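# Refit the band around the carton over its corner guard

## Task

Stretch the band around the carton again so it wraps the box squarely and runs over the corner guard. When you finish, the guard must be seated where it belongs and the carton must sit flat and level.

## Robot and tools

Robot: two arms, left_arm and right_arm, face each other across a table. Each has a parallel two-finger gripper. left_arm's base is on the +y side at about (-0.029, +0.463, +0.129) m and right_arm's is at about (+0.190, -0.461, +0.061) m. Arm names do not match image left and right.

Frames: the scene frame has its origin at the table centre, +z up, and the tabletop at z = +0.020 m. Reported hand positions, orientations (quat_wxyz), velocities and hand poses all use the scene frame. Motion offsets use each arm's current Hand target axes instead. In those axes the fingers point along +x and open and close along y. end_effector_position is the point between the fingers, 3 to 4 cm behind the tips. Only the last 1.5 cm of each finger pad is flat.

execute_actions(actions, cameras): actions is a list of actions. Each action is a list of 1 to 15 rows, one row per 1/30 s step. A short action repeats its last row until 15 steps have run, so one action lasts 0.5 s. Every row is one list of 14 numbers for both arms, each in [-1, 1]. Order: left dx, dy, dz, rx, ry, rz, opening, then the same seven for right. dx to rz are an offset, not a pose. They count from the Hand target that arm had when the action began, along that target's own axes, and every row in the action counts from that same start. 1.0 equals 0.6 m of travel or 180 degrees. rx, ry, rz form one rotation vector. Repeating an offset in a new action moves the arm again. Send six zeros to re-command an arm's current Hand target. opening is absolute: +1 is fully open (0.080 m), -1 fully shut. Empty fingers close at about -0.78. Closing fully takes at least about 0.6 s. Resend each gripper's present opening when you want it unchanged, because 0 is itself a command. cameras is a list of names, ["all"] or []. If left out, you get images only when actions is empty.

move(target, speed, blend, opening_speed, grip_force, blocking, cameras): drives straight-line paths for both arms. target is one 14-number row laid out as above, or a list of up to 15 such rows. Every row is an offset from the same starting Hand targets, not from the previous row. speed is in m/s, from 0.002 to 4.3, default 0.25. Turning is capped at twice that value in rad/s. Give one value overall or one per target. blend is a corner-rounding distance in m for lists; 0 means stop at each target. opening_speed is how fast the commanded opening changes, in scale units per second, at least 0.2. grip_force is the force limit per finger pad in N, from 8 to 34. Give one value or one per arm; it stays set until changed. With blocking=false the call returns after about 0.5 s while the move keeps going. A whole move is capped at 10 s. Paths do not avoid obstacles or the other arm. Faster moves lag, stray and hit harder.

The move result adds a move: line. done means the arm rests within 8 mm and 2 degrees of its target. Other endings are off_target, moving, held (a check withheld steps or the clearance check stopped the path), blocked (something stopped the gripper far from the target, so it now holds in place), and fault. limits=paced means the commanded pose was clipped.

wait(seconds 0 to 10): lets time pass while the arms keep their last commands. stop(): brakes a running move. zoom_image(camera, region): crops the newest image of that camera. region is [x0, y0, x1, y1] in pixels, at most 504 x 504. read_manual(section): licence text only. finished_scene(scene): ends the scene for good; scene is 1 or 2. Call it only once the band sits correctly and will stay that way without the robot.

Cameras: cam_head_left, cam_head_right, cam_left_wrist and cam_right_wrist, all 896x504. Calibration is approximate.

Results list per-arm Joint positions, with the last number being the measured finger gap in m. They also give Joint torques and External joint torques (estimated outside push), end-effector pose and velocities, grip_measured (opening on the command scale, up to about 2 mm off, reading narrower than a squeezed part), Hand target (the last command after clipping) and Tool commands. A Wrist depth line gives a 7x7 grid of distances in mm per wrist camera, with "-" for no value. Motor temperatures are listed too, with MOTOR HOT above 50 °C. Joint velocities may read "within noise".

Behaviour: each step, orientation commands are clipped to within 32 degrees of the measured orientation. Grippers often stop short of, or below, the target and may tilt at long reach. Check the pose after each move and send the missing difference. To grip, command an opening about 0.08 below the reading at first contact.

Avoid: objects falling off the table or being left off it; drops, slams and releasing parts while they move; hard pushes into fixed or heavy things; any contact between the two arms or grippers (this can fail the scene); and pressure on the wrist camera cables. Contact torque at a joint's limit (waist 17.8, shoulder 22, elbow 22, wrist pitch 5.8, wrist yaw 5.78, wrist roll 5.42 N m) stops that arm for 10 s. Motors at 95 °C cause an over-temperature stop, so don't hold loads, stay stretched out or push into unreachable poses for long. A large jump commanded in a single step can cause an over-speed fault. Route paths around an arm's own base rather than close past it. A loose object may occasionally be nudged by outside pushes. To end a press against something, command the target back past the gripper's actual position.

Each tool is called after "Call:" as name([rows], argument=value, ...), one row to a line, values as JSON.

## Session

Call:
execute_actions(actions=[])

Scene clock: 0.00 s.
left_arm: end_effector_position=(+0.1876, +0.2178, +0.3805) grip_measured=+1.000 end_effector_quat_wxyz=(+0.856, +0.076, +0.512, +0.014) | right_arm: end_effector_position=(-0.0428, -0.1443, +0.3012) grip_measured=+1.000 end_effector_quat_wxyz=(+0.851, +0.142, +0.220, +0.455)
Joint positions: left_arm=[0.52 1.682 1.783 -1.509 -0.484 -0.931 0.08] | right_arm=[0.997 1.885 1.604 -1.181 1.321 1.931 0.08]
Joint velocities: within noise
Joint torques (N m): no reading
External joint torques (N m): no reading
Motor temperatures (°C): left_arm=[26 25 27 30 27 28] | right_arm=[24 26 25 29 27 30]
Heat: left arm: hottest wrist pitch 30 °C (+0.0 °C/min); right arm: hottest wrist roll 30 °C (+0.0 °C/min).
Wrist depth (mm): cam_left_wrist=[1546 1485 1413 1377 1259 1212 1164 / 1502 1485 1384 1309 1207 420 390 / 1510 500 465 441 424 405 388 / 1477 486 453 437 418 397 380 / 1444 485 444 428 416 389 377 / - 84 435 422 409 89 72 / - 80 431 414 399 81 -] | cam_right_wrist=[- 464 2553 2361 3052 2553 1414 / 2018 539 2121 2361 2634 2068 1535 / 2361 597 2553 703 592 488 405 / 2018 2406 612 348 488 420 363 / 2018 79 334 328 398 85 322 / - 70 295 352 377 80 - / - 71 294 356 334 - -]
Hand target: left_arm +0.1878, +0.2180, +0.3826; +0.857, +0.074, +0.509, +0.013 | right_arm -0.0427, -0.1443, +0.3022; +0.851, +0.143, +0.220, +0.455
Tool commands: left_gripper/opening=+1.0 right_gripper/opening=+1.0
camera_calibration:
cam_left_wrist: T_world_to_cam=[[-0.0718972, -0.985473, -0.153864, 0.294939], [-0.98853, 0.0909449, -0.120569, 0.24071], [0.13281, 0.143431, -0.980708, 0.402975], [0, 0, 0, 1]] pos_world=[0.205635, 0.210964, 0.469604]
cam_right_wrist: T_world_to_cam=[[0.681508, -0.562246, -0.46843, 0.0951836], [-0.675281, -0.236463, -0.698628, 0.172054], [0.282034, 0.792442, -0.540825, 0.364804], [0, 0, 0, 1]] pos_world=[-0.0515708, -0.194885, 0.362084]

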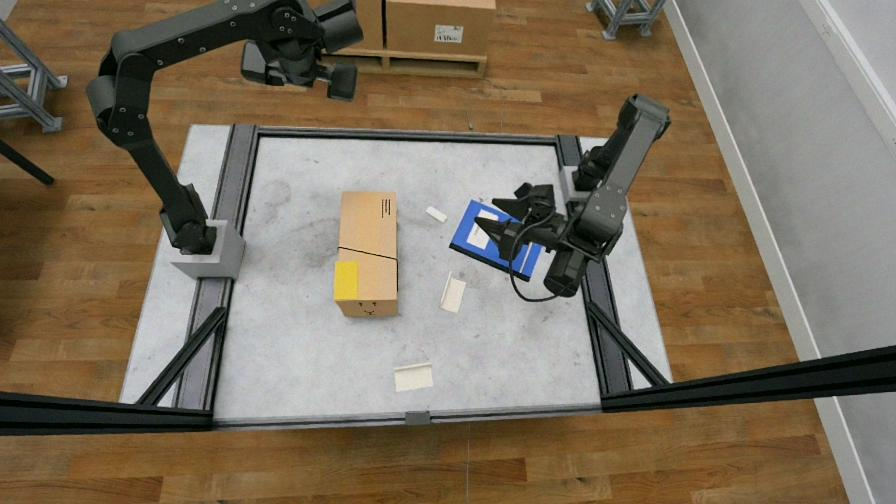

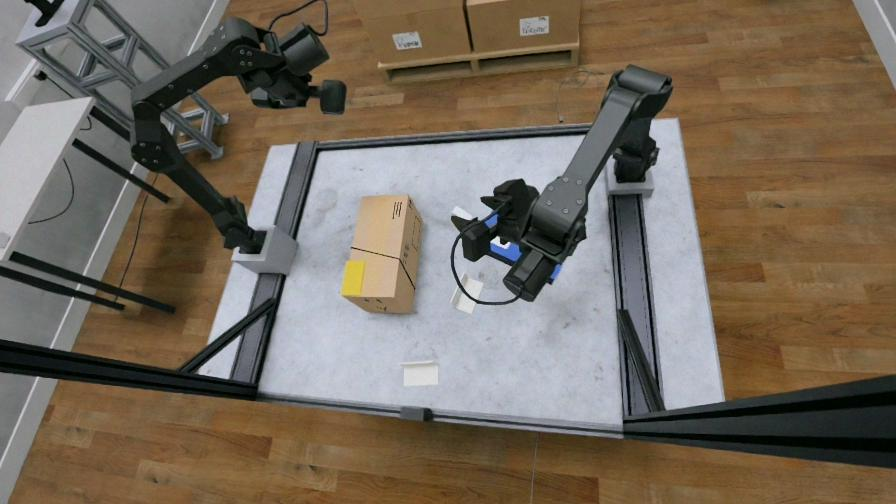

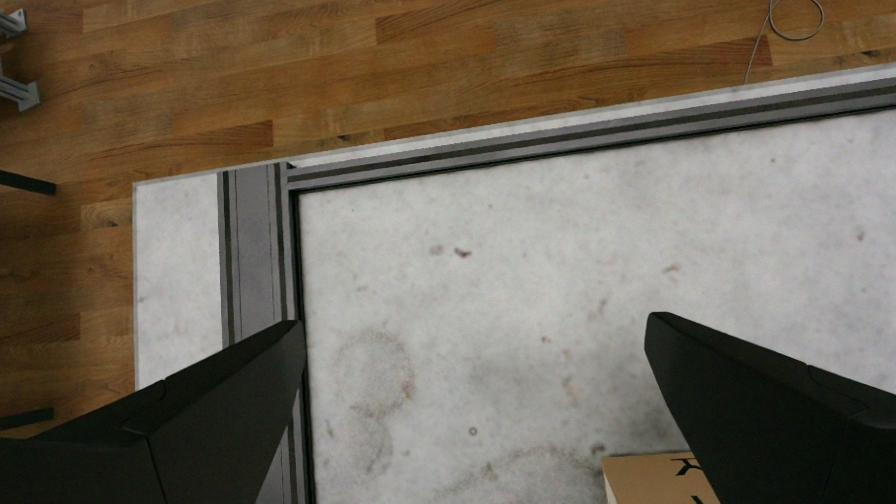

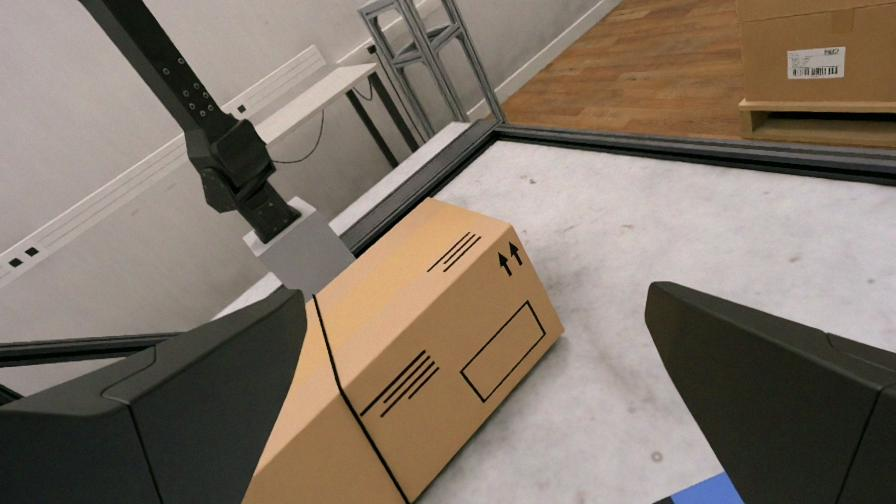

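Call:
zoom_image(camera="cam_head_left", region=[310, 170, 430, 330])

Call:
zoom_image(camera="cam_head_right", region=[320, 180, 440, 330])

Scaled by 3.150 from the camera's 896x504 image, which has a finer 1280x720 frame.

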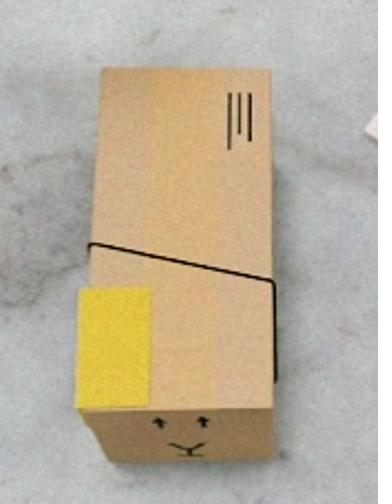

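Scaled by 3.360 from the camera's 896x504 image, which has a finer 1280x720 frame.

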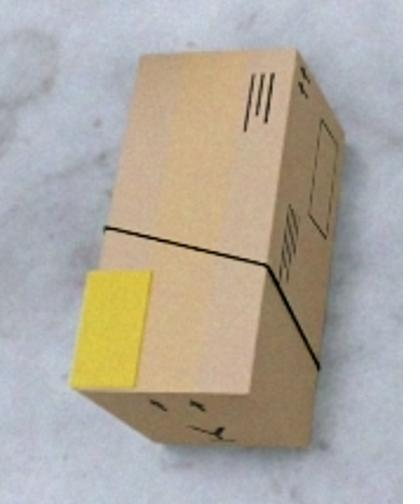

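Call:
move([
  [-0.1403, -0.111, -0.2355, 0.3674, -0.1074, -0.3182, -0.2, 0.1248, 0.0615, -0.0585, -0.229, 0.2019, 0.1065, -0.2],
  [-0.159, -0.084, -0.4553, 0.3674, -0.1074, -0.3182, -0.2, 0.1248, 0.0615, -0.0585, -0.229, 0.2019, 0.1065, -0.2],
  [-0.0922, -0.0027, -0.4972, 0.3674, -0.1074, -0.3182, -0.2, 0.1248, 0.0615, -0.0585, -0.229, 0.2019, 0.1065, -0.2],
], speed=0.3, blend=[0.04, 0.04, 0], cameras=["all"])

Scene clock: 7.93 s.
left_arm: end_effector_position=(-0.1010, +0.2436, +0.2913) grip_measured=-0.197 end_effector_quat_wxyz=(+0.652, +0.272, +0.271, -0.654) | right_arm: end_effector_position=(-0.0489, -0.0629, +0.2720) grip_measured=-0.196 end_effector_quat_wxyz=(+0.653, -0.268, +0.271, +0.654)
Joint positions: left_arm=[-0.553 0.817 0.678 -0.733 -0.384 -0.419 0.026] | right_arm=[0.669 1.812 1.613 -0.71 0.464 0.527 0.026]
Joint torques (N m): left_arm=[-0.34 -3.38 4.49 1.09 -0.35 -0.18] | right_arm=[-0.29 -4.82 6.5 1.2 0.18 -0.18]
External joint torques (N m): left_arm=[-0.34 -2 -1.81 -0.14 -0.15 -0.18] | right_arm=[-0.33 3.52 -0.02 -0.03 -0.05 -0.18]
Heat: left arm: hottest wrist pitch 31 °C (+7.6 °C/min); right arm: hottest wrist pitch 30 °C (+7.6 °C/min).
Wrist depth (mm): cam_left_wrist=[485 475 460 475 464 459 1555 / 449 264 261 259 265 428 404 / 413 246 244 242 246 392 1302 / 383 234 231 231 247 372 376 / 364 338 287 296 344 349 352 / 341 344 - 332 82 333 330 / - - - 316 83 - -] | cam_right_wrist=[1564 423 237 238 239 241 423 / 410 397 223 222 221 223 393 / 373 367 224 229 231 249 366 / 350 349 338 317 322 345 343 / 325 328 87 322 85 325 324 / - - - 306 85 - - / - - - 288 - - -]
Hand target: left_arm -0.1001, +0.2448, +0.2905; +0.653, +0.270, +0.271, -0.653 | right_arm -0.0500, -0.0600, +0.2700; +0.653, -0.271, +0.271, +0.653
Off the commanded pose: left_arm 0.002 m, 0 deg | right_arm 0.004 m, 0 deg.
move: done; blend cut to 0.034 m at target 2
camera_calibration:
cam_left_wrist: T_world_to_cam=[[-0.99973, 0.0182897, -0.0143365, -0.0929942], [0.0225313, 0.913937, -0.40523, -0.0731221], [0.0056911, -0.405444, -0.914102, 0.451498], [0, 0, 0, 1]] pos_world=[-0.093891, 0.251587, 0.381751]
cam_right_wrist: T_world_to_cam=[[0.998928, -0.0434826, -0.0158578, 0.0564842], [-0.0461578, -0.910625, -0.410647, 0.076764], [0.00341547, 0.410939, -0.911656, 0.349469], [0, 0, 0, 1]] pos_world=[-0.054074, -0.0712511, 0.351014]

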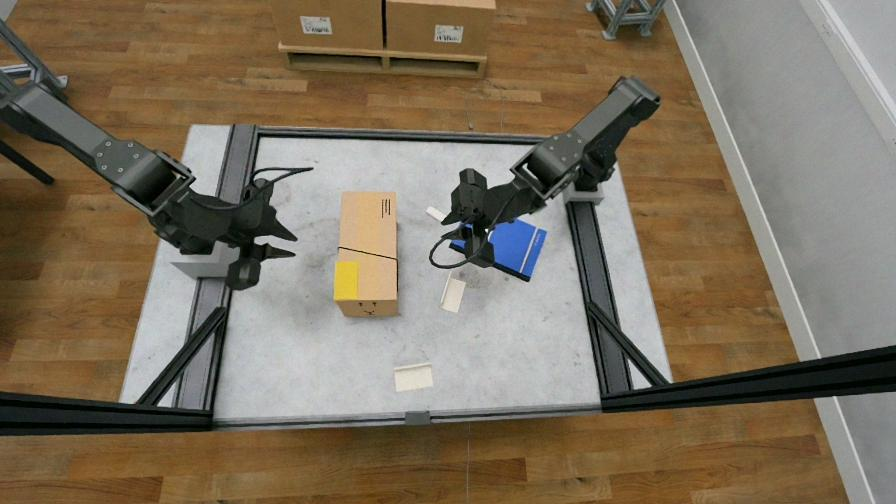

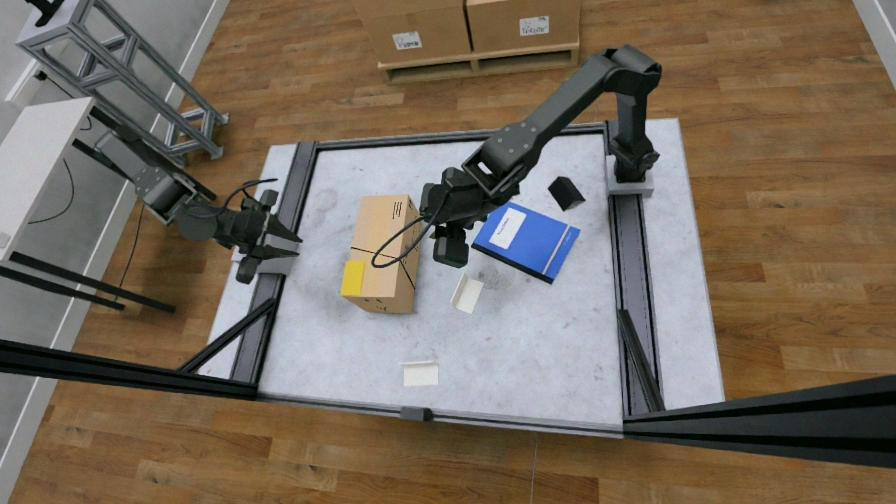

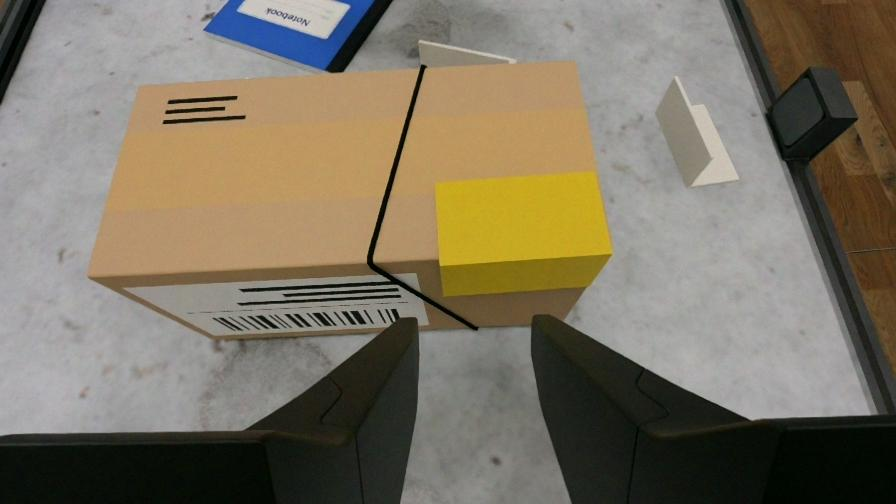

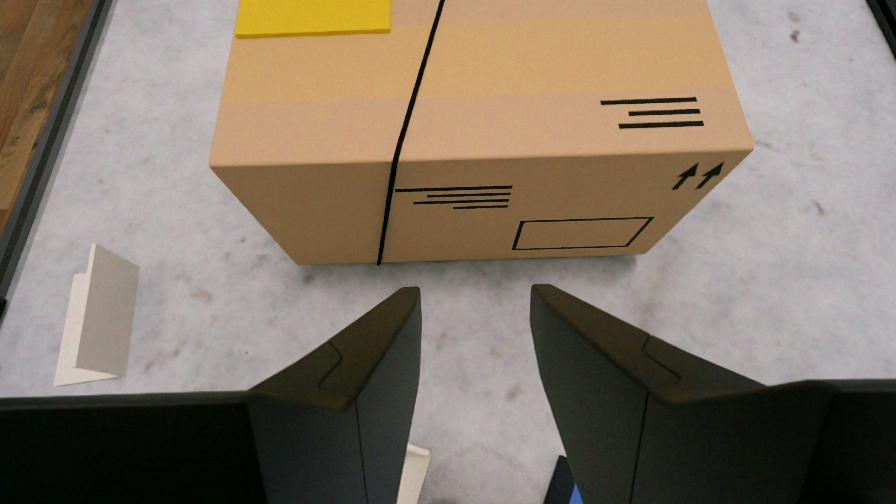

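Call:
zoom_image(camera="cam_left_wrist", region=[340, 40, 640, 340])

Call:
zoom_image(camera="cam_right_wrist", region=[200, 0, 500, 300])

Scaled by 1.680 from the camera's 896x504 image, which has a finer 1280x720 frame.

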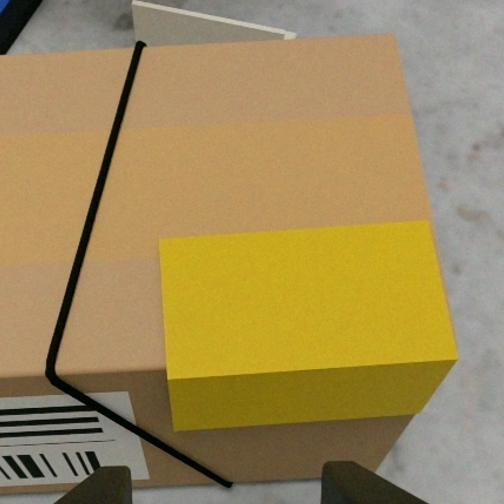

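Scaled by 1.680 from the camera's 896x504 image, which has a finer 1280x720 frame.

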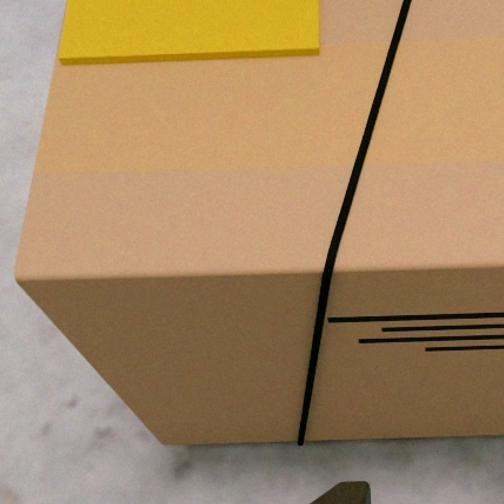

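Call:
move(target=[0.1519, 0.0793, -0.0397, 0, 0, 0, -0.35, 0.1767, 0.0588, 0.031, 0, 0, 0, -0.4], speed=0.15, cameras=["cam_left_wrist", "cam_right_wrist"])

Scene clock: 13.50 s.
left_arm: end_effector_position=(-0.0530, +0.1963, +0.2124) grip_measured=-0.347 end_effector_quat_wxyz=(+0.655, +0.266, +0.270, -0.654) | right_arm: end_effector_position=(-0.0843, +0.0257, +0.2130) grip_measured=-0.396 end_effector_quat_wxyz=(+0.654, -0.267, +0.271, +0.654)
Joint positions: left_arm=[-0.137 0.996 0.4 -0.188 -0.105 -0.11 0.019] | right_arm=[0.608 2.19 1.916 -0.609 0.427 0.475 0.017]
Joint torques (N m): left_arm=[0.19 -2.44 4.4 1.47 0.02 0.18] | right_arm=[-0.18 -6.55 6.43 1.27 0.15 -0.17]
External joint torques (N m): left_arm=[0.19 -0.19 -1.81 0.09 0.07 0.18] | right_arm=[-0.16 4.36 -0.1 0.02 -0.07 -0.17]
Heat: left arm: hottest wrist pitch 31 °C (+4.4 °C/min); right arm: hottest wrist pitch 30 °C (+4.4 °C/min).
Wrist depth (mm): cam_left_wrist=[365 175 174 174 172 172 361 / 162 162 161 160 160 159 164 / 150 150 150 149 149 147 304 / 142 140 140 139 137 139 135 / 143 144 148 134 134 156 266 / 261 257 - 226 81 260 258 / - - - 239 83 - -] | cam_right_wrist=[347 341 151 150 153 152 151 / 322 312 143 142 142 141 140 / 299 135 133 133 132 132 131 / 281 125 124 124 124 123 123 / 264 140 120 120 91 145 151 / 255 - - 240 74 - - / - - - 230 75 - -]
Hand target: left_arm -0.0525, +0.1973, +0.2092; +0.653, +0.270, +0.271, -0.653 | right_arm -0.0852, +0.0281, +0.2082; +0.653, -0.271, +0.271, +0.653
Off the commanded pose: left_arm 0.003 m, 1 deg | right_arm 0.006 m, 0 deg.
move: done
camera_calibration:
cam_left_wrist: T_world_to_cam=[[-0.999884, 0.0113561, -0.0101676, -0.0447359], [0.0145535, 0.909564, -0.41531, -0.060478], [0.00453184, -0.415409, -0.909623, 0.360913], [0, 0, 0, 1]] pos_world=[-0.0454861, 0.205443, 0.302723]
cam_right_wrist: T_world_to_cam=[[0.998859, -0.0445755, -0.0171138, 0.0951345], [-0.0476637, -0.909581, -0.412783, 0.13187], [0.00283357, 0.413128, -0.910669, 0.259095], [0, 0, 0, 1]] pos_world=[-0.0894748, 0.0171476, 0.292011]
Images, in order (width x height): cam_left_wrist 896x504, cam_right_wrist 896x504.

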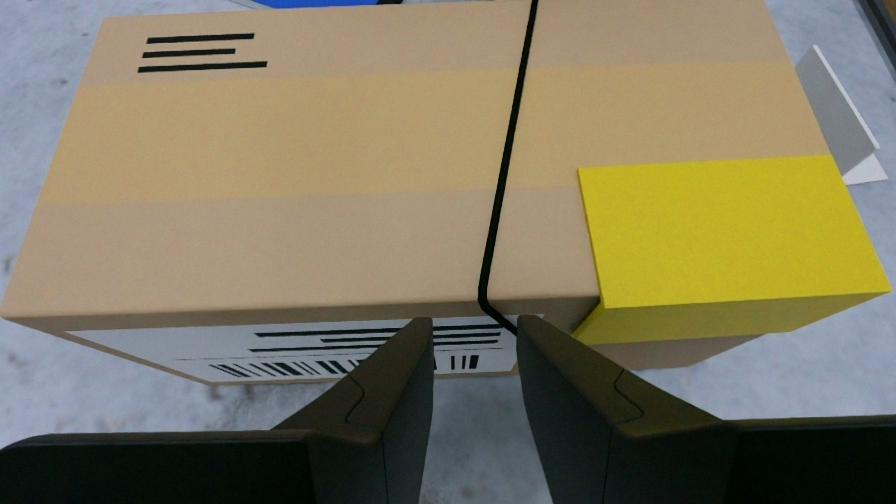

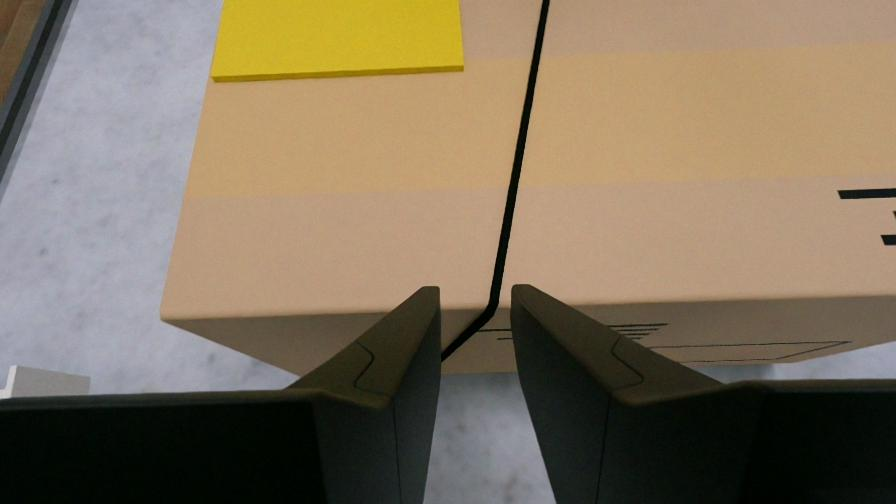

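Call:
move(target=[0.02, -0.0025, 0, 0, 0, 0, -0.35, 0.005, -0.0073, -0.0092, 0, 0, 0, -0.4], speed=0.05, cameras=["cam_left_wrist", "cam_right_wrist"])

Scene clock: 16.03 s.
left_arm: end_effector_position=(-0.0543, +0.1876, +0.2040) grip_measured=-0.347 end_effector_quat_wxyz=(+0.655, +0.266, +0.270, -0.654) | right_arm: end_effector_position=(-0.0827, +0.0262, +0.2049) grip_measured=-0.396 end_effector_quat_wxyz=(+0.653, -0.268, +0.271, +0.654)
Joint positions: left_arm=[-0.137 1.068 0.394 -0.109 -0.105 -0.11 0.019] | right_arm=[0.604 2.19 1.885 -0.578 0.424 0.47 0.017]
Joint torques (N m): left_arm=[0.06 -2.68 4.24 1.47 -0.02 0.14] | right_arm=[-0.28 -8.19 4.51 1.61 0.15 -0.17]
External joint torques (N m): left_arm=[0.08 -0.17 -1.75 0.12 0.03 0.14] | right_arm=[-0.28 2.74 -2.04 0.35 -0.06 -0.17]
Heat: left arm: hottest wrist pitch 32 °C (+7.5 °C/min); right arm: hottest wrist pitch 30 °C (+3.7 °C/min).
Wrist depth (mm): cam_left_wrist=[164 164 163 162 161 161 344 / 152 151 151 149 149 151 151 / 140 140 140 139 141 135 135 / 131 129 130 130 129 126 126 / 125 126 125 124 123 121 124 / 250 192 - 180 81 247 251 / - - - 231 83 - -] | cam_right_wrist=[335 142 140 140 142 142 141 / 312 133 133 133 132 132 131 / 290 124 124 124 123 123 122 / 271 116 116 116 115 115 115 / 255 124 112 111 91 144 148 / 246 - - 233 74 - - / - - - 223 75 - -]
Hand target: left_arm -0.0540, +0.1888, +0.2006; +0.653, +0.270, +0.271, -0.653 | right_arm -0.0810, +0.0263, +0.2023; +0.653, -0.271, +0.271, +0.653
Off the commanded pose: left_arm 0.004 m, 1 deg | right_arm 0.003 m, 0 deg.
move: done
camera_calibration:
cam_left_wrist: T_world_to_cam=[[-0.999885, 0.0112617, -0.010128, -0.0460155], [0.0144528, 0.909417, -0.415635, -0.0559163], [0.00452986, -0.415734, -0.909475, 0.349684], [0, 0, 0, 1]] pos_world=[-0.0467861, 0.196745, 0.294322]
cam_right_wrist: T_world_to_cam=[[0.998938, -0.0432104, -0.0159867, 0.0930904], [-0.0459608, -0.910399, -0.41117, 0.128947], [0.00321256, 0.411468, -0.911418, 0.251702], [0, 0, 0, 1]] pos_world=[-0.0878736, 0.0178488, 0.283913]
Images, in order (width x height): cam_left_wrist 896x504, cam_right_wrist 896x504.

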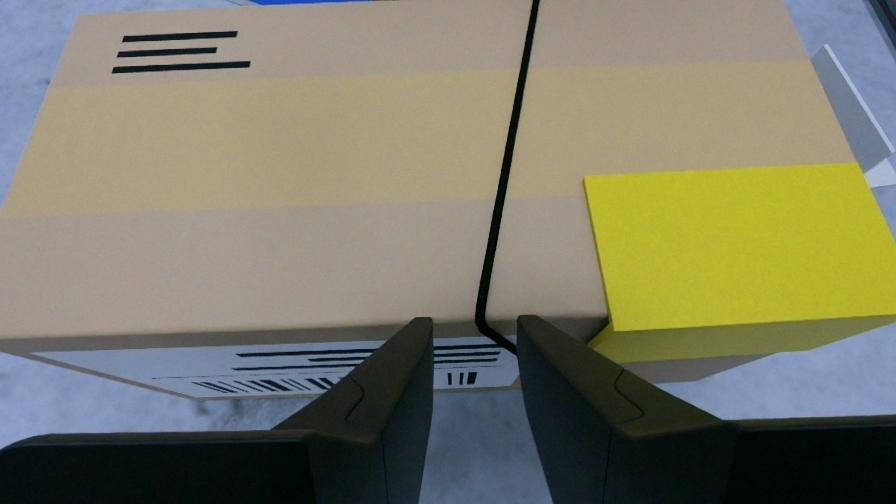

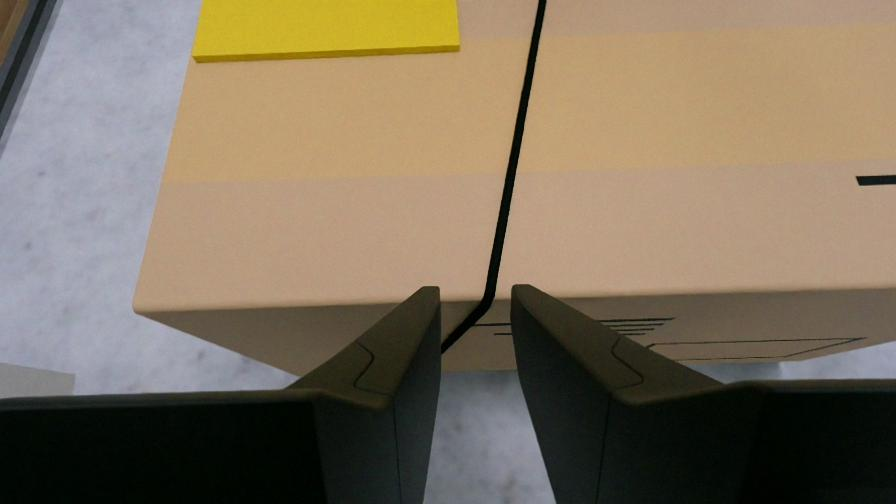

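Call:
move(target=[0.0075, 0, -0.003, 0, 0, 0, -0.35, 0.002, -0.008, -0.002, 0, 0, 0, -0.4], speed=0.04, cameras=["cam_left_wrist", "cam_right_wrist"])

Scene clock: 17.30 s.
left_arm: end_effector_position=(-0.0546, +0.1856, +0.1997) grip_measured=-0.347 end_effector_quat_wxyz=(+0.655, +0.266, +0.270, -0.654) | right_arm: end_effector_position=(-0.0794, +0.0266, +0.1978) grip_measured=-0.397 end_effector_quat_wxyz=(+0.653, -0.272, +0.271, +0.653)
Joint positions: left_arm=[-0.137 1.092 0.386 -0.077 -0.105 -0.11 0.019] | right_arm=[0.598 2.19 1.861 -0.561 0.419 0.463 0.017]
Joint torques (N m): left_arm=[0.2 -2.89 4.16 1.46 0.02 0.18] | right_arm=[-0.5 -9.31 4.28 1.54 0.13 -0.18]
External joint torques (N m): left_arm=[0.19 -0.29 -1.74 0.12 0.08 0.18] | right_arm=[-0.47 1.71 -2.32 0.26 -0.09 -0.18]
Heat: left arm: hottest wrist pitch 32 °C (+6.9 °C/min); right arm: hottest wrist pitch 30 °C (+3.5 °C/min).
Wrist depth (mm): cam_left_wrist=[158 158 156 158 155 155 338 / 148 146 145 144 143 143 145 / 136 137 135 134 135 130 131 / 126 126 126 125 124 122 121 / 120 120 121 119 119 119 120 / 245 181 - 170 81 242 246 / - - - 231 83 - -] | cam_right_wrist=[322 132 132 133 133 133 133 / 302 124 124 124 124 124 123 / 280 117 116 116 116 116 115 / 264 109 109 109 108 108 108 / 245 125 106 110 91 146 151 / 238 - - 227 74 - - / - - - 218 75 - -]
Hand target: left_arm -0.0541, +0.1869, +0.1962; +0.653, +0.271, +0.271, -0.653 | right_arm -0.0761, +0.0263, +0.2006; +0.653, -0.271, +0.271, +0.653
Off the commanded pose: left_arm 0.004 m, 1 deg | right_arm 0.004 m, 0 deg.
move: done
camera_calibration:
cam_left_wrist: T_world_to_cam=[[-0.999879, 0.0116175, -0.0103068, -0.0464537], [0.0148527, 0.909226, -0.416039, -0.0557071], [0.00453784, -0.416142, -0.909288, 0.344969], [0, 0, 0, 1]] pos_world=[-0.0471861, 0.194746, 0.290021]
cam_right_wrist: T_world_to_cam=[[0.999084, -0.0415644, -0.0101395, 0.0884824], [-0.042109, -0.91341, -0.404856, 0.125624], [0.0075661, 0.404912, -0.914324, 0.246156], [0, 0, 0, 1]] pos_world=[-0.0849739, 0.0187524, 0.276824]
Images, in order (width x height): cam_left_wrist 896x504, cam_right_wrist 896x504.

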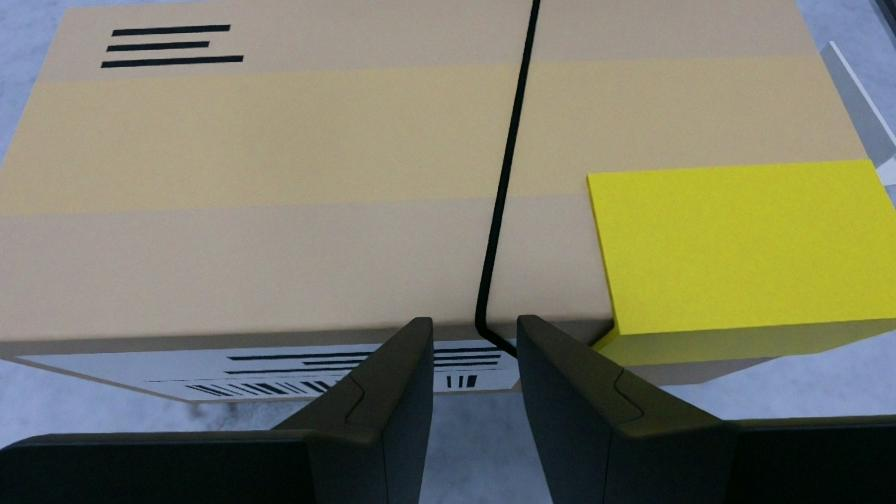

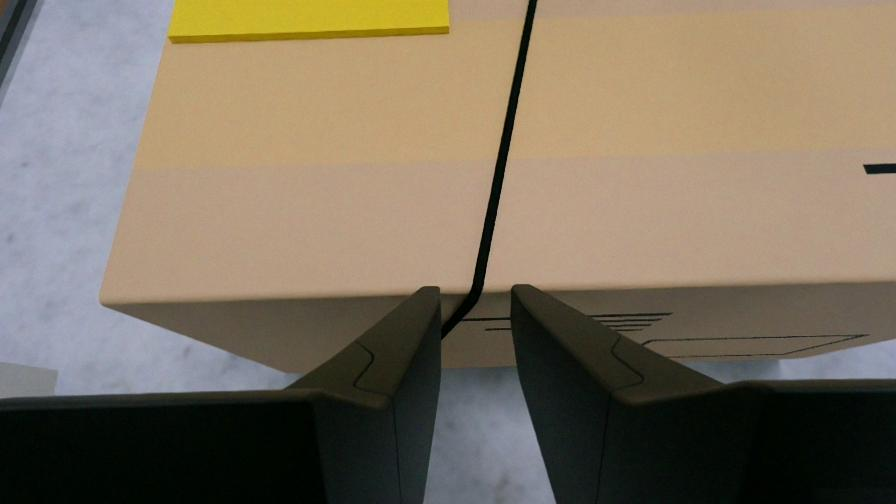

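Call:
move([
  [0.006, 0, 0, 0, 0, 0, -0.35, 0, 0, 0, 0, 0, 0, -0.4],
  [0.006, 0, 0, 0, 0, 0, -1.0, 0, 0, 0, 0, 0, 0, -0.4],
], speed=0.03, opening_speed=0.8, cameras=["cam_left_wrist", "cam_right_wrist"])

Scene clock: 19.87 s.
left_arm: end_effector_position=(-0.0547, +0.1830, +0.1970) grip_measured=-0.774 end_effector_quat_wxyz=(+0.654, +0.266, +0.270, -0.654) | right_arm: end_effector_position=(-0.0794, +0.0266, +0.1978) grip_measured=-0.397 end_effector_quat_wxyz=(+0.653, -0.272, +0.271, +0.653)
Joint positions: left_arm=[-0.135 1.114 0.384 -0.053 -0.102 -0.108 0] | right_arm=[0.598 2.19 1.861 -0.561 0.419 0.463 0.017]
Joint torques (N m): left_arm=[0.2 -2.9 4.12 1.47 -0.01 0.18] | right_arm=[-0.47 -9.29 4.23 1.56 0.14 -0.16]
External joint torques (N m): left_arm=[0.18 -0.21 -1.73 0.13 0.04 0.18] | right_arm=[-0.49 1.67 -2.37 0.27 -0.07 -0.16]
Heat: left arm: hottest wrist pitch 33 °C (+9.1 °C/min); right arm: hottest wrist pitch 31 °C (+6.0 °C/min).
Wrist depth (mm): cam_left_wrist=[154 154 153 155 152 152 337 / 142 142 141 141 140 140 140 / 132 134 131 131 129 127 127 / - 123 123 123 121 120 120 / 117 117 117 116 116 113 121 / 239 193 170 75 140 240 245 / - - - - - - -] | cam_right_wrist=[323 132 132 134 133 133 132 / 301 124 124 124 124 124 123 / 282 116 116 116 115 116 115 / 263 109 109 108 108 108 108 / 245 125 106 110 91 146 150 / 239 - - 228 74 - - / - - - 219 75 - -]
Hand target: left_arm -0.0540, +0.1844, +0.1935; +0.653, +0.271, +0.271, -0.653 | right_arm -0.0761, +0.0263, +0.2006; +0.653, -0.271, +0.271, +0.653
Off the commanded pose: left_arm 0.004 m, 1 deg | right_arm 0.004 m, 0 deg.
move: done
camera_calibration:
cam_left_wrist: T_world_to_cam=[[-0.999879, 0.0123252, -0.00953187, -0.0468054], [0.0151725, 0.909363, -0.415726, -0.0545657], [0.00354405, -0.41582, -0.90944, 0.341365], [0, 0, 0, 1]] pos_world=[-0.0471816, 0.192143, 0.287321]
cam_right_wrist: T_world_to_cam=[[0.999084, -0.0415644, -0.0101395, 0.0884824], [-0.042109, -0.91341, -0.404856, 0.125624], [0.0075661, 0.404912, -0.914324, 0.246156], [0, 0, 0, 1]] pos_world=[-0.0849739, 0.0187524, 0.276824]
Images, in order (width x height): cam_left_wrist 896x504, cam_right_wrist 896x504.

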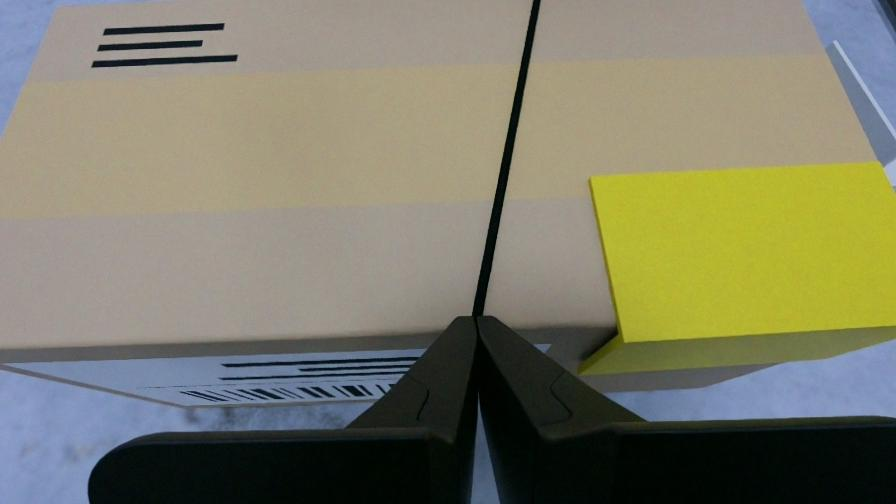

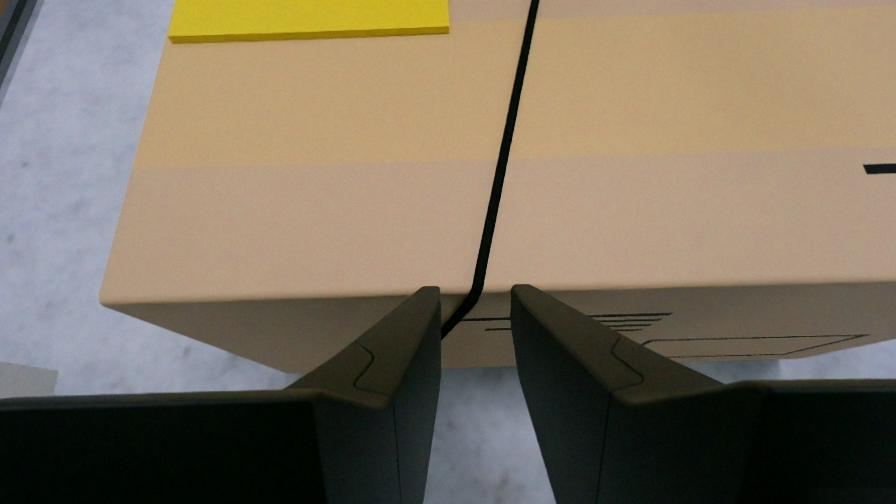

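Call:
move(target=[-0.0118, 0, 0.0165, 0, 0, 0, -1.0, 0, 0, 0, 0, 0, 0, -0.4], speed=0.04, cameras=["cam_left_wrist"])

Scene clock: 20.97 s.
left_arm: end_effector_position=(-0.0538, +0.1867, +0.1971) grip_measured=-0.774 end_effector_quat_wxyz=(+0.651, +0.279, +0.279, -0.649) | right_arm: end_effector_position=(-0.0794, +0.0266, +0.1978) grip_measured=-0.397 end_effector_quat_wxyz=(+0.653, -0.272, +0.271, +0.653)
Joint positions: left_arm=[-0.133 1.108 0.405 -0.114 -0.102 -0.107 0] | right_arm=[0.598 2.19 1.861 -0.561 0.419 0.463 0.017]
Joint torques (N m): left_arm=[0.2 -4.94 6.26 1.2 0.02 0.17] | right_arm=[-0.52 -9.31 4.26 1.56 0.13 -0.15]
External joint torques (N m): left_arm=[0.2 -2.24 0.33 -0.13 0.07 0.17] | right_arm=[-0.51 1.76 -2.38 0.27 -0.09 -0.16]
Heat: left arm: hottest wrist pitch 33 °C (+8.6 °C/min); right arm: hottest wrist pitch 31 °C (+5.7 °C/min).
Wrist depth (mm): cam_left_wrist=[150 149 148 147 146 146 149 / 139 138 136 137 136 136 136 / 132 130 130 128 126 127 123 / - 122 121 121 119 117 116 / 118 129 122 116 129 122 130 / 246 241 219 75 214 241 242 / - - - - - - -] | cam_right_wrist=[325 132 133 134 134 133 133 / 299 125 124 124 124 124 123 / 279 116 116 116 116 115 115 / 263 109 109 109 108 108 108 / 245 126 106 110 91 146 151 / 240 - - 227 74 - - / - - - 218 75 - -]
Hand target: left_arm -0.0541, +0.1824, +0.2056; +0.653, +0.271, +0.271, -0.653 | right_arm -0.0761, +0.0263, +0.2006; +0.653, -0.271, +0.271, +0.653
Off the commanded pose: left_arm 0.009 m, 1 deg | right_arm 0.004 m, 0 deg.
move: off_target (left_arm)
camera_calibration:
cam_left_wrist: T_world_to_cam=[[-0.999817, 0.0119414, -0.014918, -0.0448092], [0.0167611, 0.92295, -0.384554, -0.0665299], [0.00917648, -0.384734, -0.922982, 0.340144], [0, 0, 0, 1]] pos_world=[-0.0468072, 0.192804, 0.287694]
Images, in order (width x height): cam_left_wrist 896x504.

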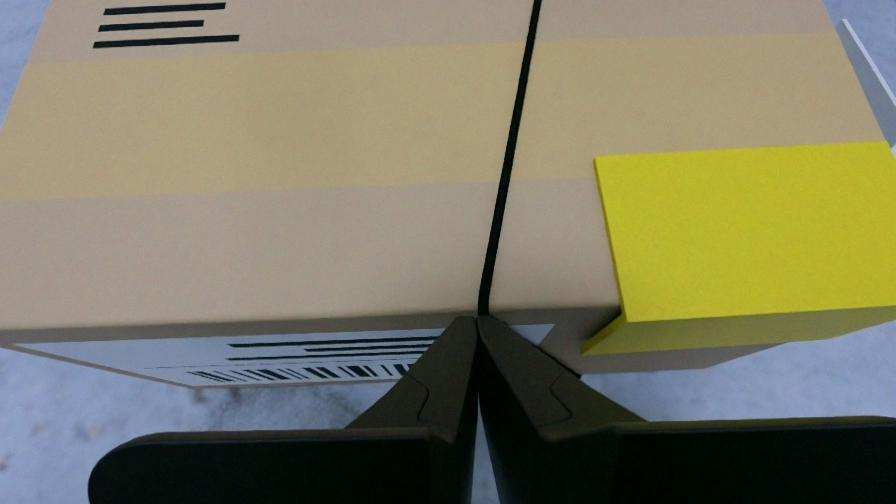

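Call:
move(target=[-0.0071, 0, 0.0118, 0, 0, 0, -1.0, 0, 0, 0, 0, 0, 0, -0.4], speed=0.04, cameras=["cam_left_wrist"])

Scene clock: 22.03 s.
left_arm: end_effector_position=(-0.0537, +0.1846, +0.2049) grip_measured=-0.774 end_effector_quat_wxyz=(+0.651, +0.279, +0.280, -0.648) | right_arm: end_effector_position=(-0.0794, +0.0266, +0.1978) grip_measured=-0.397 end_effector_quat_wxyz=(+0.653, -0.272, +0.271, +0.653)
Joint positions: left_arm=[-0.131 1.099 0.435 -0.154 -0.101 -0.106 0] | right_arm=[0.598 2.19 1.861 -0.561 0.419 0.463 0.017]
Joint torques (N m): left_arm=[0.19 -4.99 6.4 1.2 0.02 0.18] | right_arm=[-0.47 -9.25 4.3 1.58 0.13 -0.19]
External joint torques (N m): left_arm=[0.19 -2.3 0.48 -0.1 0.07 0.17] | right_arm=[-0.49 1.73 -2.3 0.3 -0.08 -0.19]
Motor temperatures (°C): left_arm=[26 27 30 33 27 28] | right_arm=[24 31 27 31 27 30]
Heat: left arm: hottest wrist pitch 33 °C (+8.2 °C/min); right arm: hottest shoulder 31 °C (+13.6 °C/min).
Wrist depth (mm): cam_left_wrist=[160 159 157 159 156 155 332 / 149 147 148 146 145 147 147 / 139 139 138 137 138 133 132 / 130 128 130 129 129 125 124 / 124 124 125 123 122 121 132 / 251 247 206 75 197 248 249 / - - - - - - -] | cam_right_wrist=[325 132 132 134 133 133 132 / 300 125 125 124 124 124 123 / 281 116 116 116 116 115 115 / 262 109 109 109 108 108 108 / 244 125 106 110 91 145 151 / 239 - - 227 74 - - / - - - 219 75 - -]
Hand target: left_arm -0.0540, +0.1803, +0.2137; +0.653, +0.270, +0.271, -0.653 | right_arm -0.0761, +0.0263, +0.2006; +0.653, -0.271, +0.271, +0.653
Off the commanded pose: left_arm 0.010 m, 1 deg | right_arm 0.004 m, 0 deg.
move: off_target (left_arm)
camera_calibration:
cam_left_wrist: T_world_to_cam=[[-0.99982, 0.0117264, -0.0149229, -0.0445259], [0.0165596, 0.92316, -0.384058, -0.0617878], [0.00927257, -0.384236, -0.923188, 0.346505], [0, 0, 0, 1]] pos_world=[-0.0467077, 0.190702, 0.295495]
Images, in order (width x height): cam_left_wrist 896x504.

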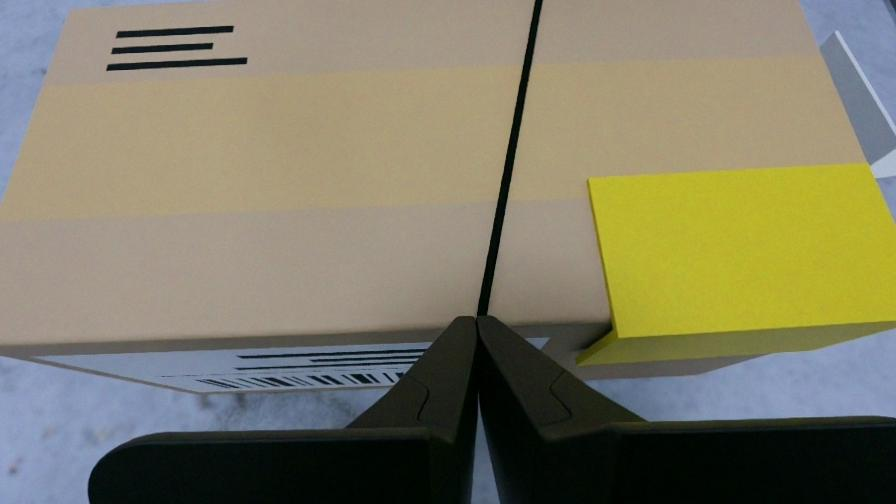

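Call:
move(target=[-0.0165, 0, 0.0071, 0, 0, 0, -1.0, 0, 0, 0, 0, 0, 0, -0.4], speed=0.05, cameras=["cam_left_wrist"])

Scene clock: 23.13 s.
left_arm: end_effector_position=(-0.0532, +0.1882, +0.2148) grip_measured=-0.774 end_effector_quat_wxyz=(+0.651, +0.279, +0.280, -0.648) | right_arm: end_effector_position=(-0.0794, +0.0266, +0.1978) grip_measured=-0.397 end_effector_quat_wxyz=(+0.653, -0.272, +0.271, +0.653)
Joint positions: left_arm=[-0.131 1.057 0.458 -0.219 -0.101 -0.106 0] | right_arm=[0.598 2.19 1.861 -0.561 0.419 0.463 0.017]
Joint torques (N m): left_arm=[-0.09 -4.84 6.53 1.2 -0.05 0.09] | right_arm=[-0.53 -9.3 4.28 1.56 0.13 -0.18]
External joint torques (N m): left_arm=[-0.08 -2.27 0.42 -0.12 -0.01 0.09] | right_arm=[-0.52 1.58 -2.24 0.3 -0.08 -0.19]
Heat: left arm: hottest wrist pitch 33 °C (+7.8 °C/min); right arm: hottest shoulder 31 °C (+13.0 °C/min).
Wrist depth (mm): cam_left_wrist=[361 172 171 170 168 170 349 / 160 160 159 158 157 157 160 / 150 150 149 148 148 148 150 / 142 141 140 139 137 135 135 / 135 135 140 133 134 131 135 / 263 259 231 75 224 258 259 / - - - - - - -] | cam_right_wrist=[325 132 133 133 133 133 133 / 300 124 124 124 124 124 123 / 281 116 116 116 116 116 115 / 263 109 109 109 108 108 108 / 246 126 105 107 91 146 151 / 240 - - 227 74 - - / - - - 219 75 - -]
Hand target: left_arm -0.0540, +0.1843, +0.2237; +0.653, +0.270, +0.271, -0.653 | right_arm -0.0761, +0.0263, +0.2006; +0.653, -0.271, +0.271, +0.653
Off the commanded pose: left_arm 0.010 m, 2 deg | right_arm 0.004 m, 0 deg.
move: off_target (left_arm)
camera_calibration:
cam_left_wrist: T_world_to_cam=[[-0.999819, 0.0116899, -0.0150104, -0.0438858], [0.0165565, 0.923282, -0.383766, -0.0613365], [0.00937267, -0.383945, -0.923308, 0.356969], [0, 0, 0, 1]] pos_world=[-0.0462081, 0.194201, 0.305395]
Images, in order (width x height): cam_left_wrist 896x504.

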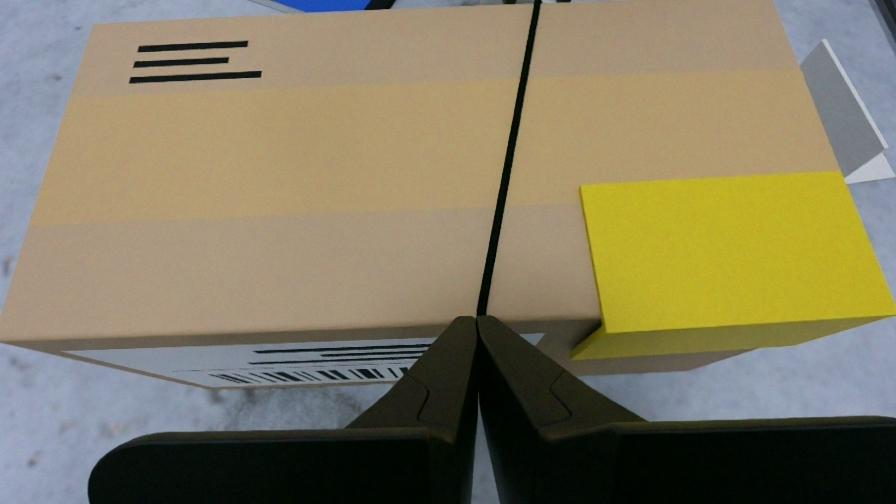

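Call:
move([
  [-0.013, 0, -0.0012, 0, 0, 0, -1.0, 0, 0, 0, 0, 0, 0, -0.4],
  [-0.013, -0.0863, -0.0012, 0, 0, 0, -1.0, 0, 0, 0, 0, 0, 0, -0.4],
], speed=0.06, cameras=["cam_left_wrist", "cam_right_wrist", "cam_head_right"])

Scene clock: 25.73 s.
left_arm: end_effector_position=(-0.1042, +0.1938, +0.2241) grip_measured=-0.774 end_effector_quat_wxyz=(+0.651, +0.276, +0.273, -0.652) | right_arm: end_effector_position=(-0.0794, +0.0266, +0.1978) grip_measured=-0.397 end_effector_quat_wxyz=(+0.653, -0.272, +0.271, +0.653)
Joint positions: left_arm=[-0.419 1.086 0.509 -0.267 -0.296 -0.312 0] | right_arm=[0.598 2.19 1.861 -0.561 0.419 0.463 0.017]
Joint torques (N m): left_arm=[-0.22 -2.96 6.54 1.14 -0.29 -0.17] | right_arm=[-0.43 -9.34 4.24 1.55 0.14 -0.18]
External joint torques (N m): left_arm=[-0.21 -0.21 0.36 -0.16 -0.15 -0.18] | right_arm=[-0.45 1.7 -2.37 0.28 -0.07 -0.18]
Heat: left arm: hottest wrist pitch 33 °C (+7.0 °C/min); right arm: hottest shoulder 32 °C (+14.0 °C/min).
Wrist depth (mm): cam_left_wrist=[386 382 185 185 184 367 376 / 178 177 174 172 171 342 340 / 165 163 162 161 161 315 315 / 154 153 152 150 145 298 295 / 149 148 147 103 142 276 279 / 271 268 244 75 263 265 266 / - - - - - - -] | cam_right_wrist=[325 132 133 134 133 133 133 / 301 124 124 124 124 124 123 / 280 116 116 116 116 116 115 / 263 109 109 108 108 108 108 / 245 125 106 110 91 146 151 / 239 - - 228 74 - - / - - - 218 75 - -]
Hand target: left_arm -0.1058, +0.1904, +0.2286; +0.653, +0.271, +0.271, -0.653 | right_arm -0.0761, +0.0263, +0.2006; +0.653, -0.271, +0.271, +0.653
Off the commanded pose: left_arm 0.006 m, 1 deg | right_arm 0.004 m, 0 deg.
move: done
camera_calibration:
cam_left_wrist: T_world_to_cam=[[-0.999673, 0.0184266, -0.0177325, -0.0955023], [0.0239668, 0.916941, -0.398303, -0.0568191], [0.00892029, -0.398598, -0.917083, 0.369536], [0, 0, 0, 1]] pos_world=[-0.0974057, 0.201156, 0.31457]
cam_right_wrist: T_world_to_cam=[[0.999084, -0.0415644, -0.0101395, 0.0884824], [-0.042109, -0.91341, -0.404856, 0.125624], [0.0075661, 0.404912, -0.914324, 0.246156], [0, 0, 0, 1]] pos_world=[-0.0849739, 0.0187524, 0.276824]
Images, in order (width x height): cam_head_right 896x504, cam_left_wrist 896x504, cam_right_wrist 896x504.

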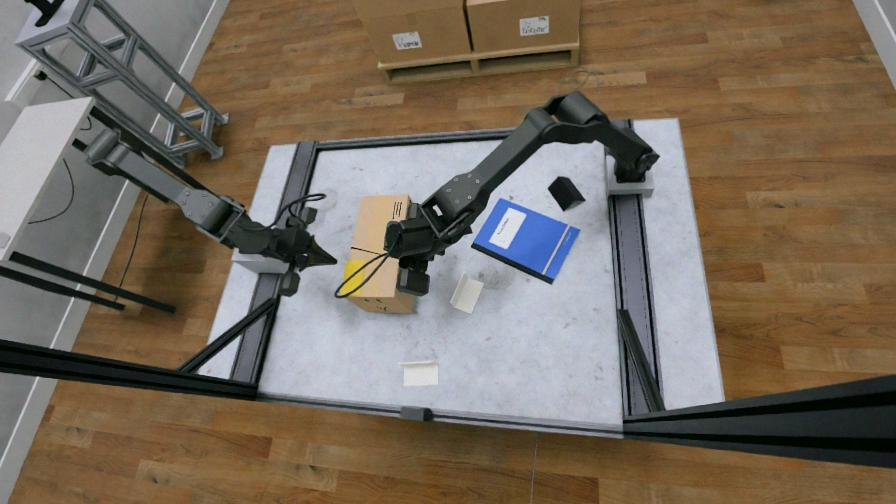

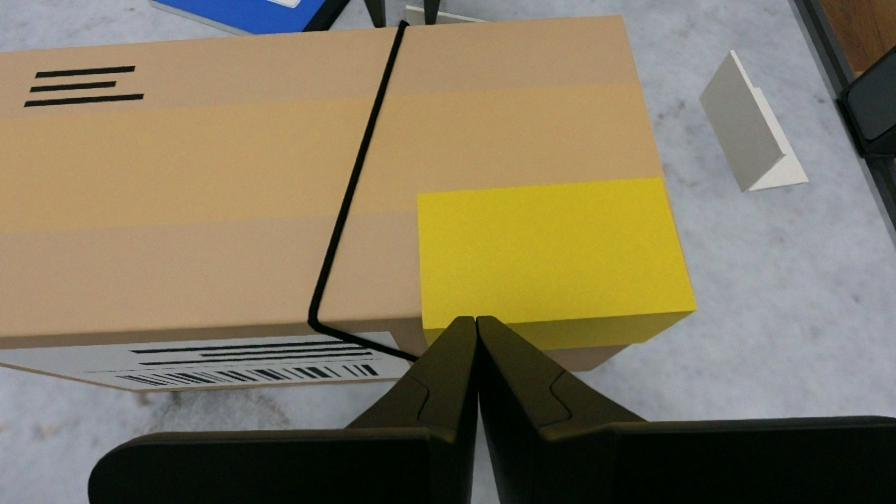

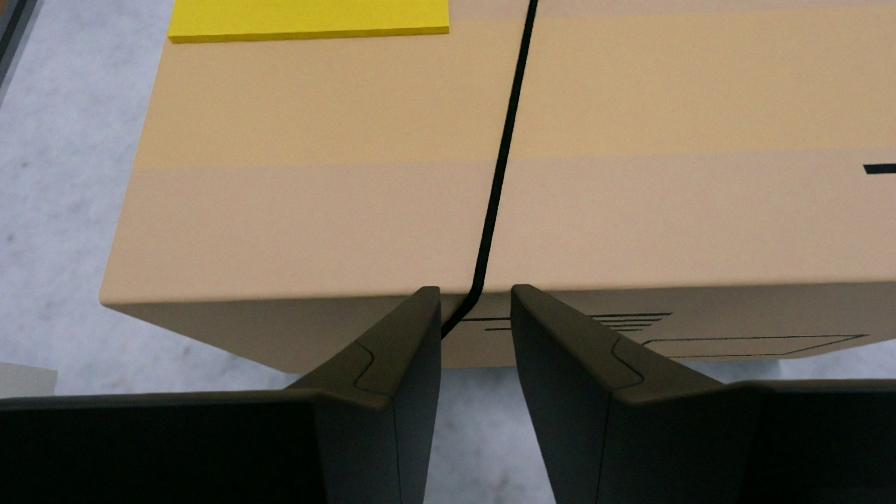

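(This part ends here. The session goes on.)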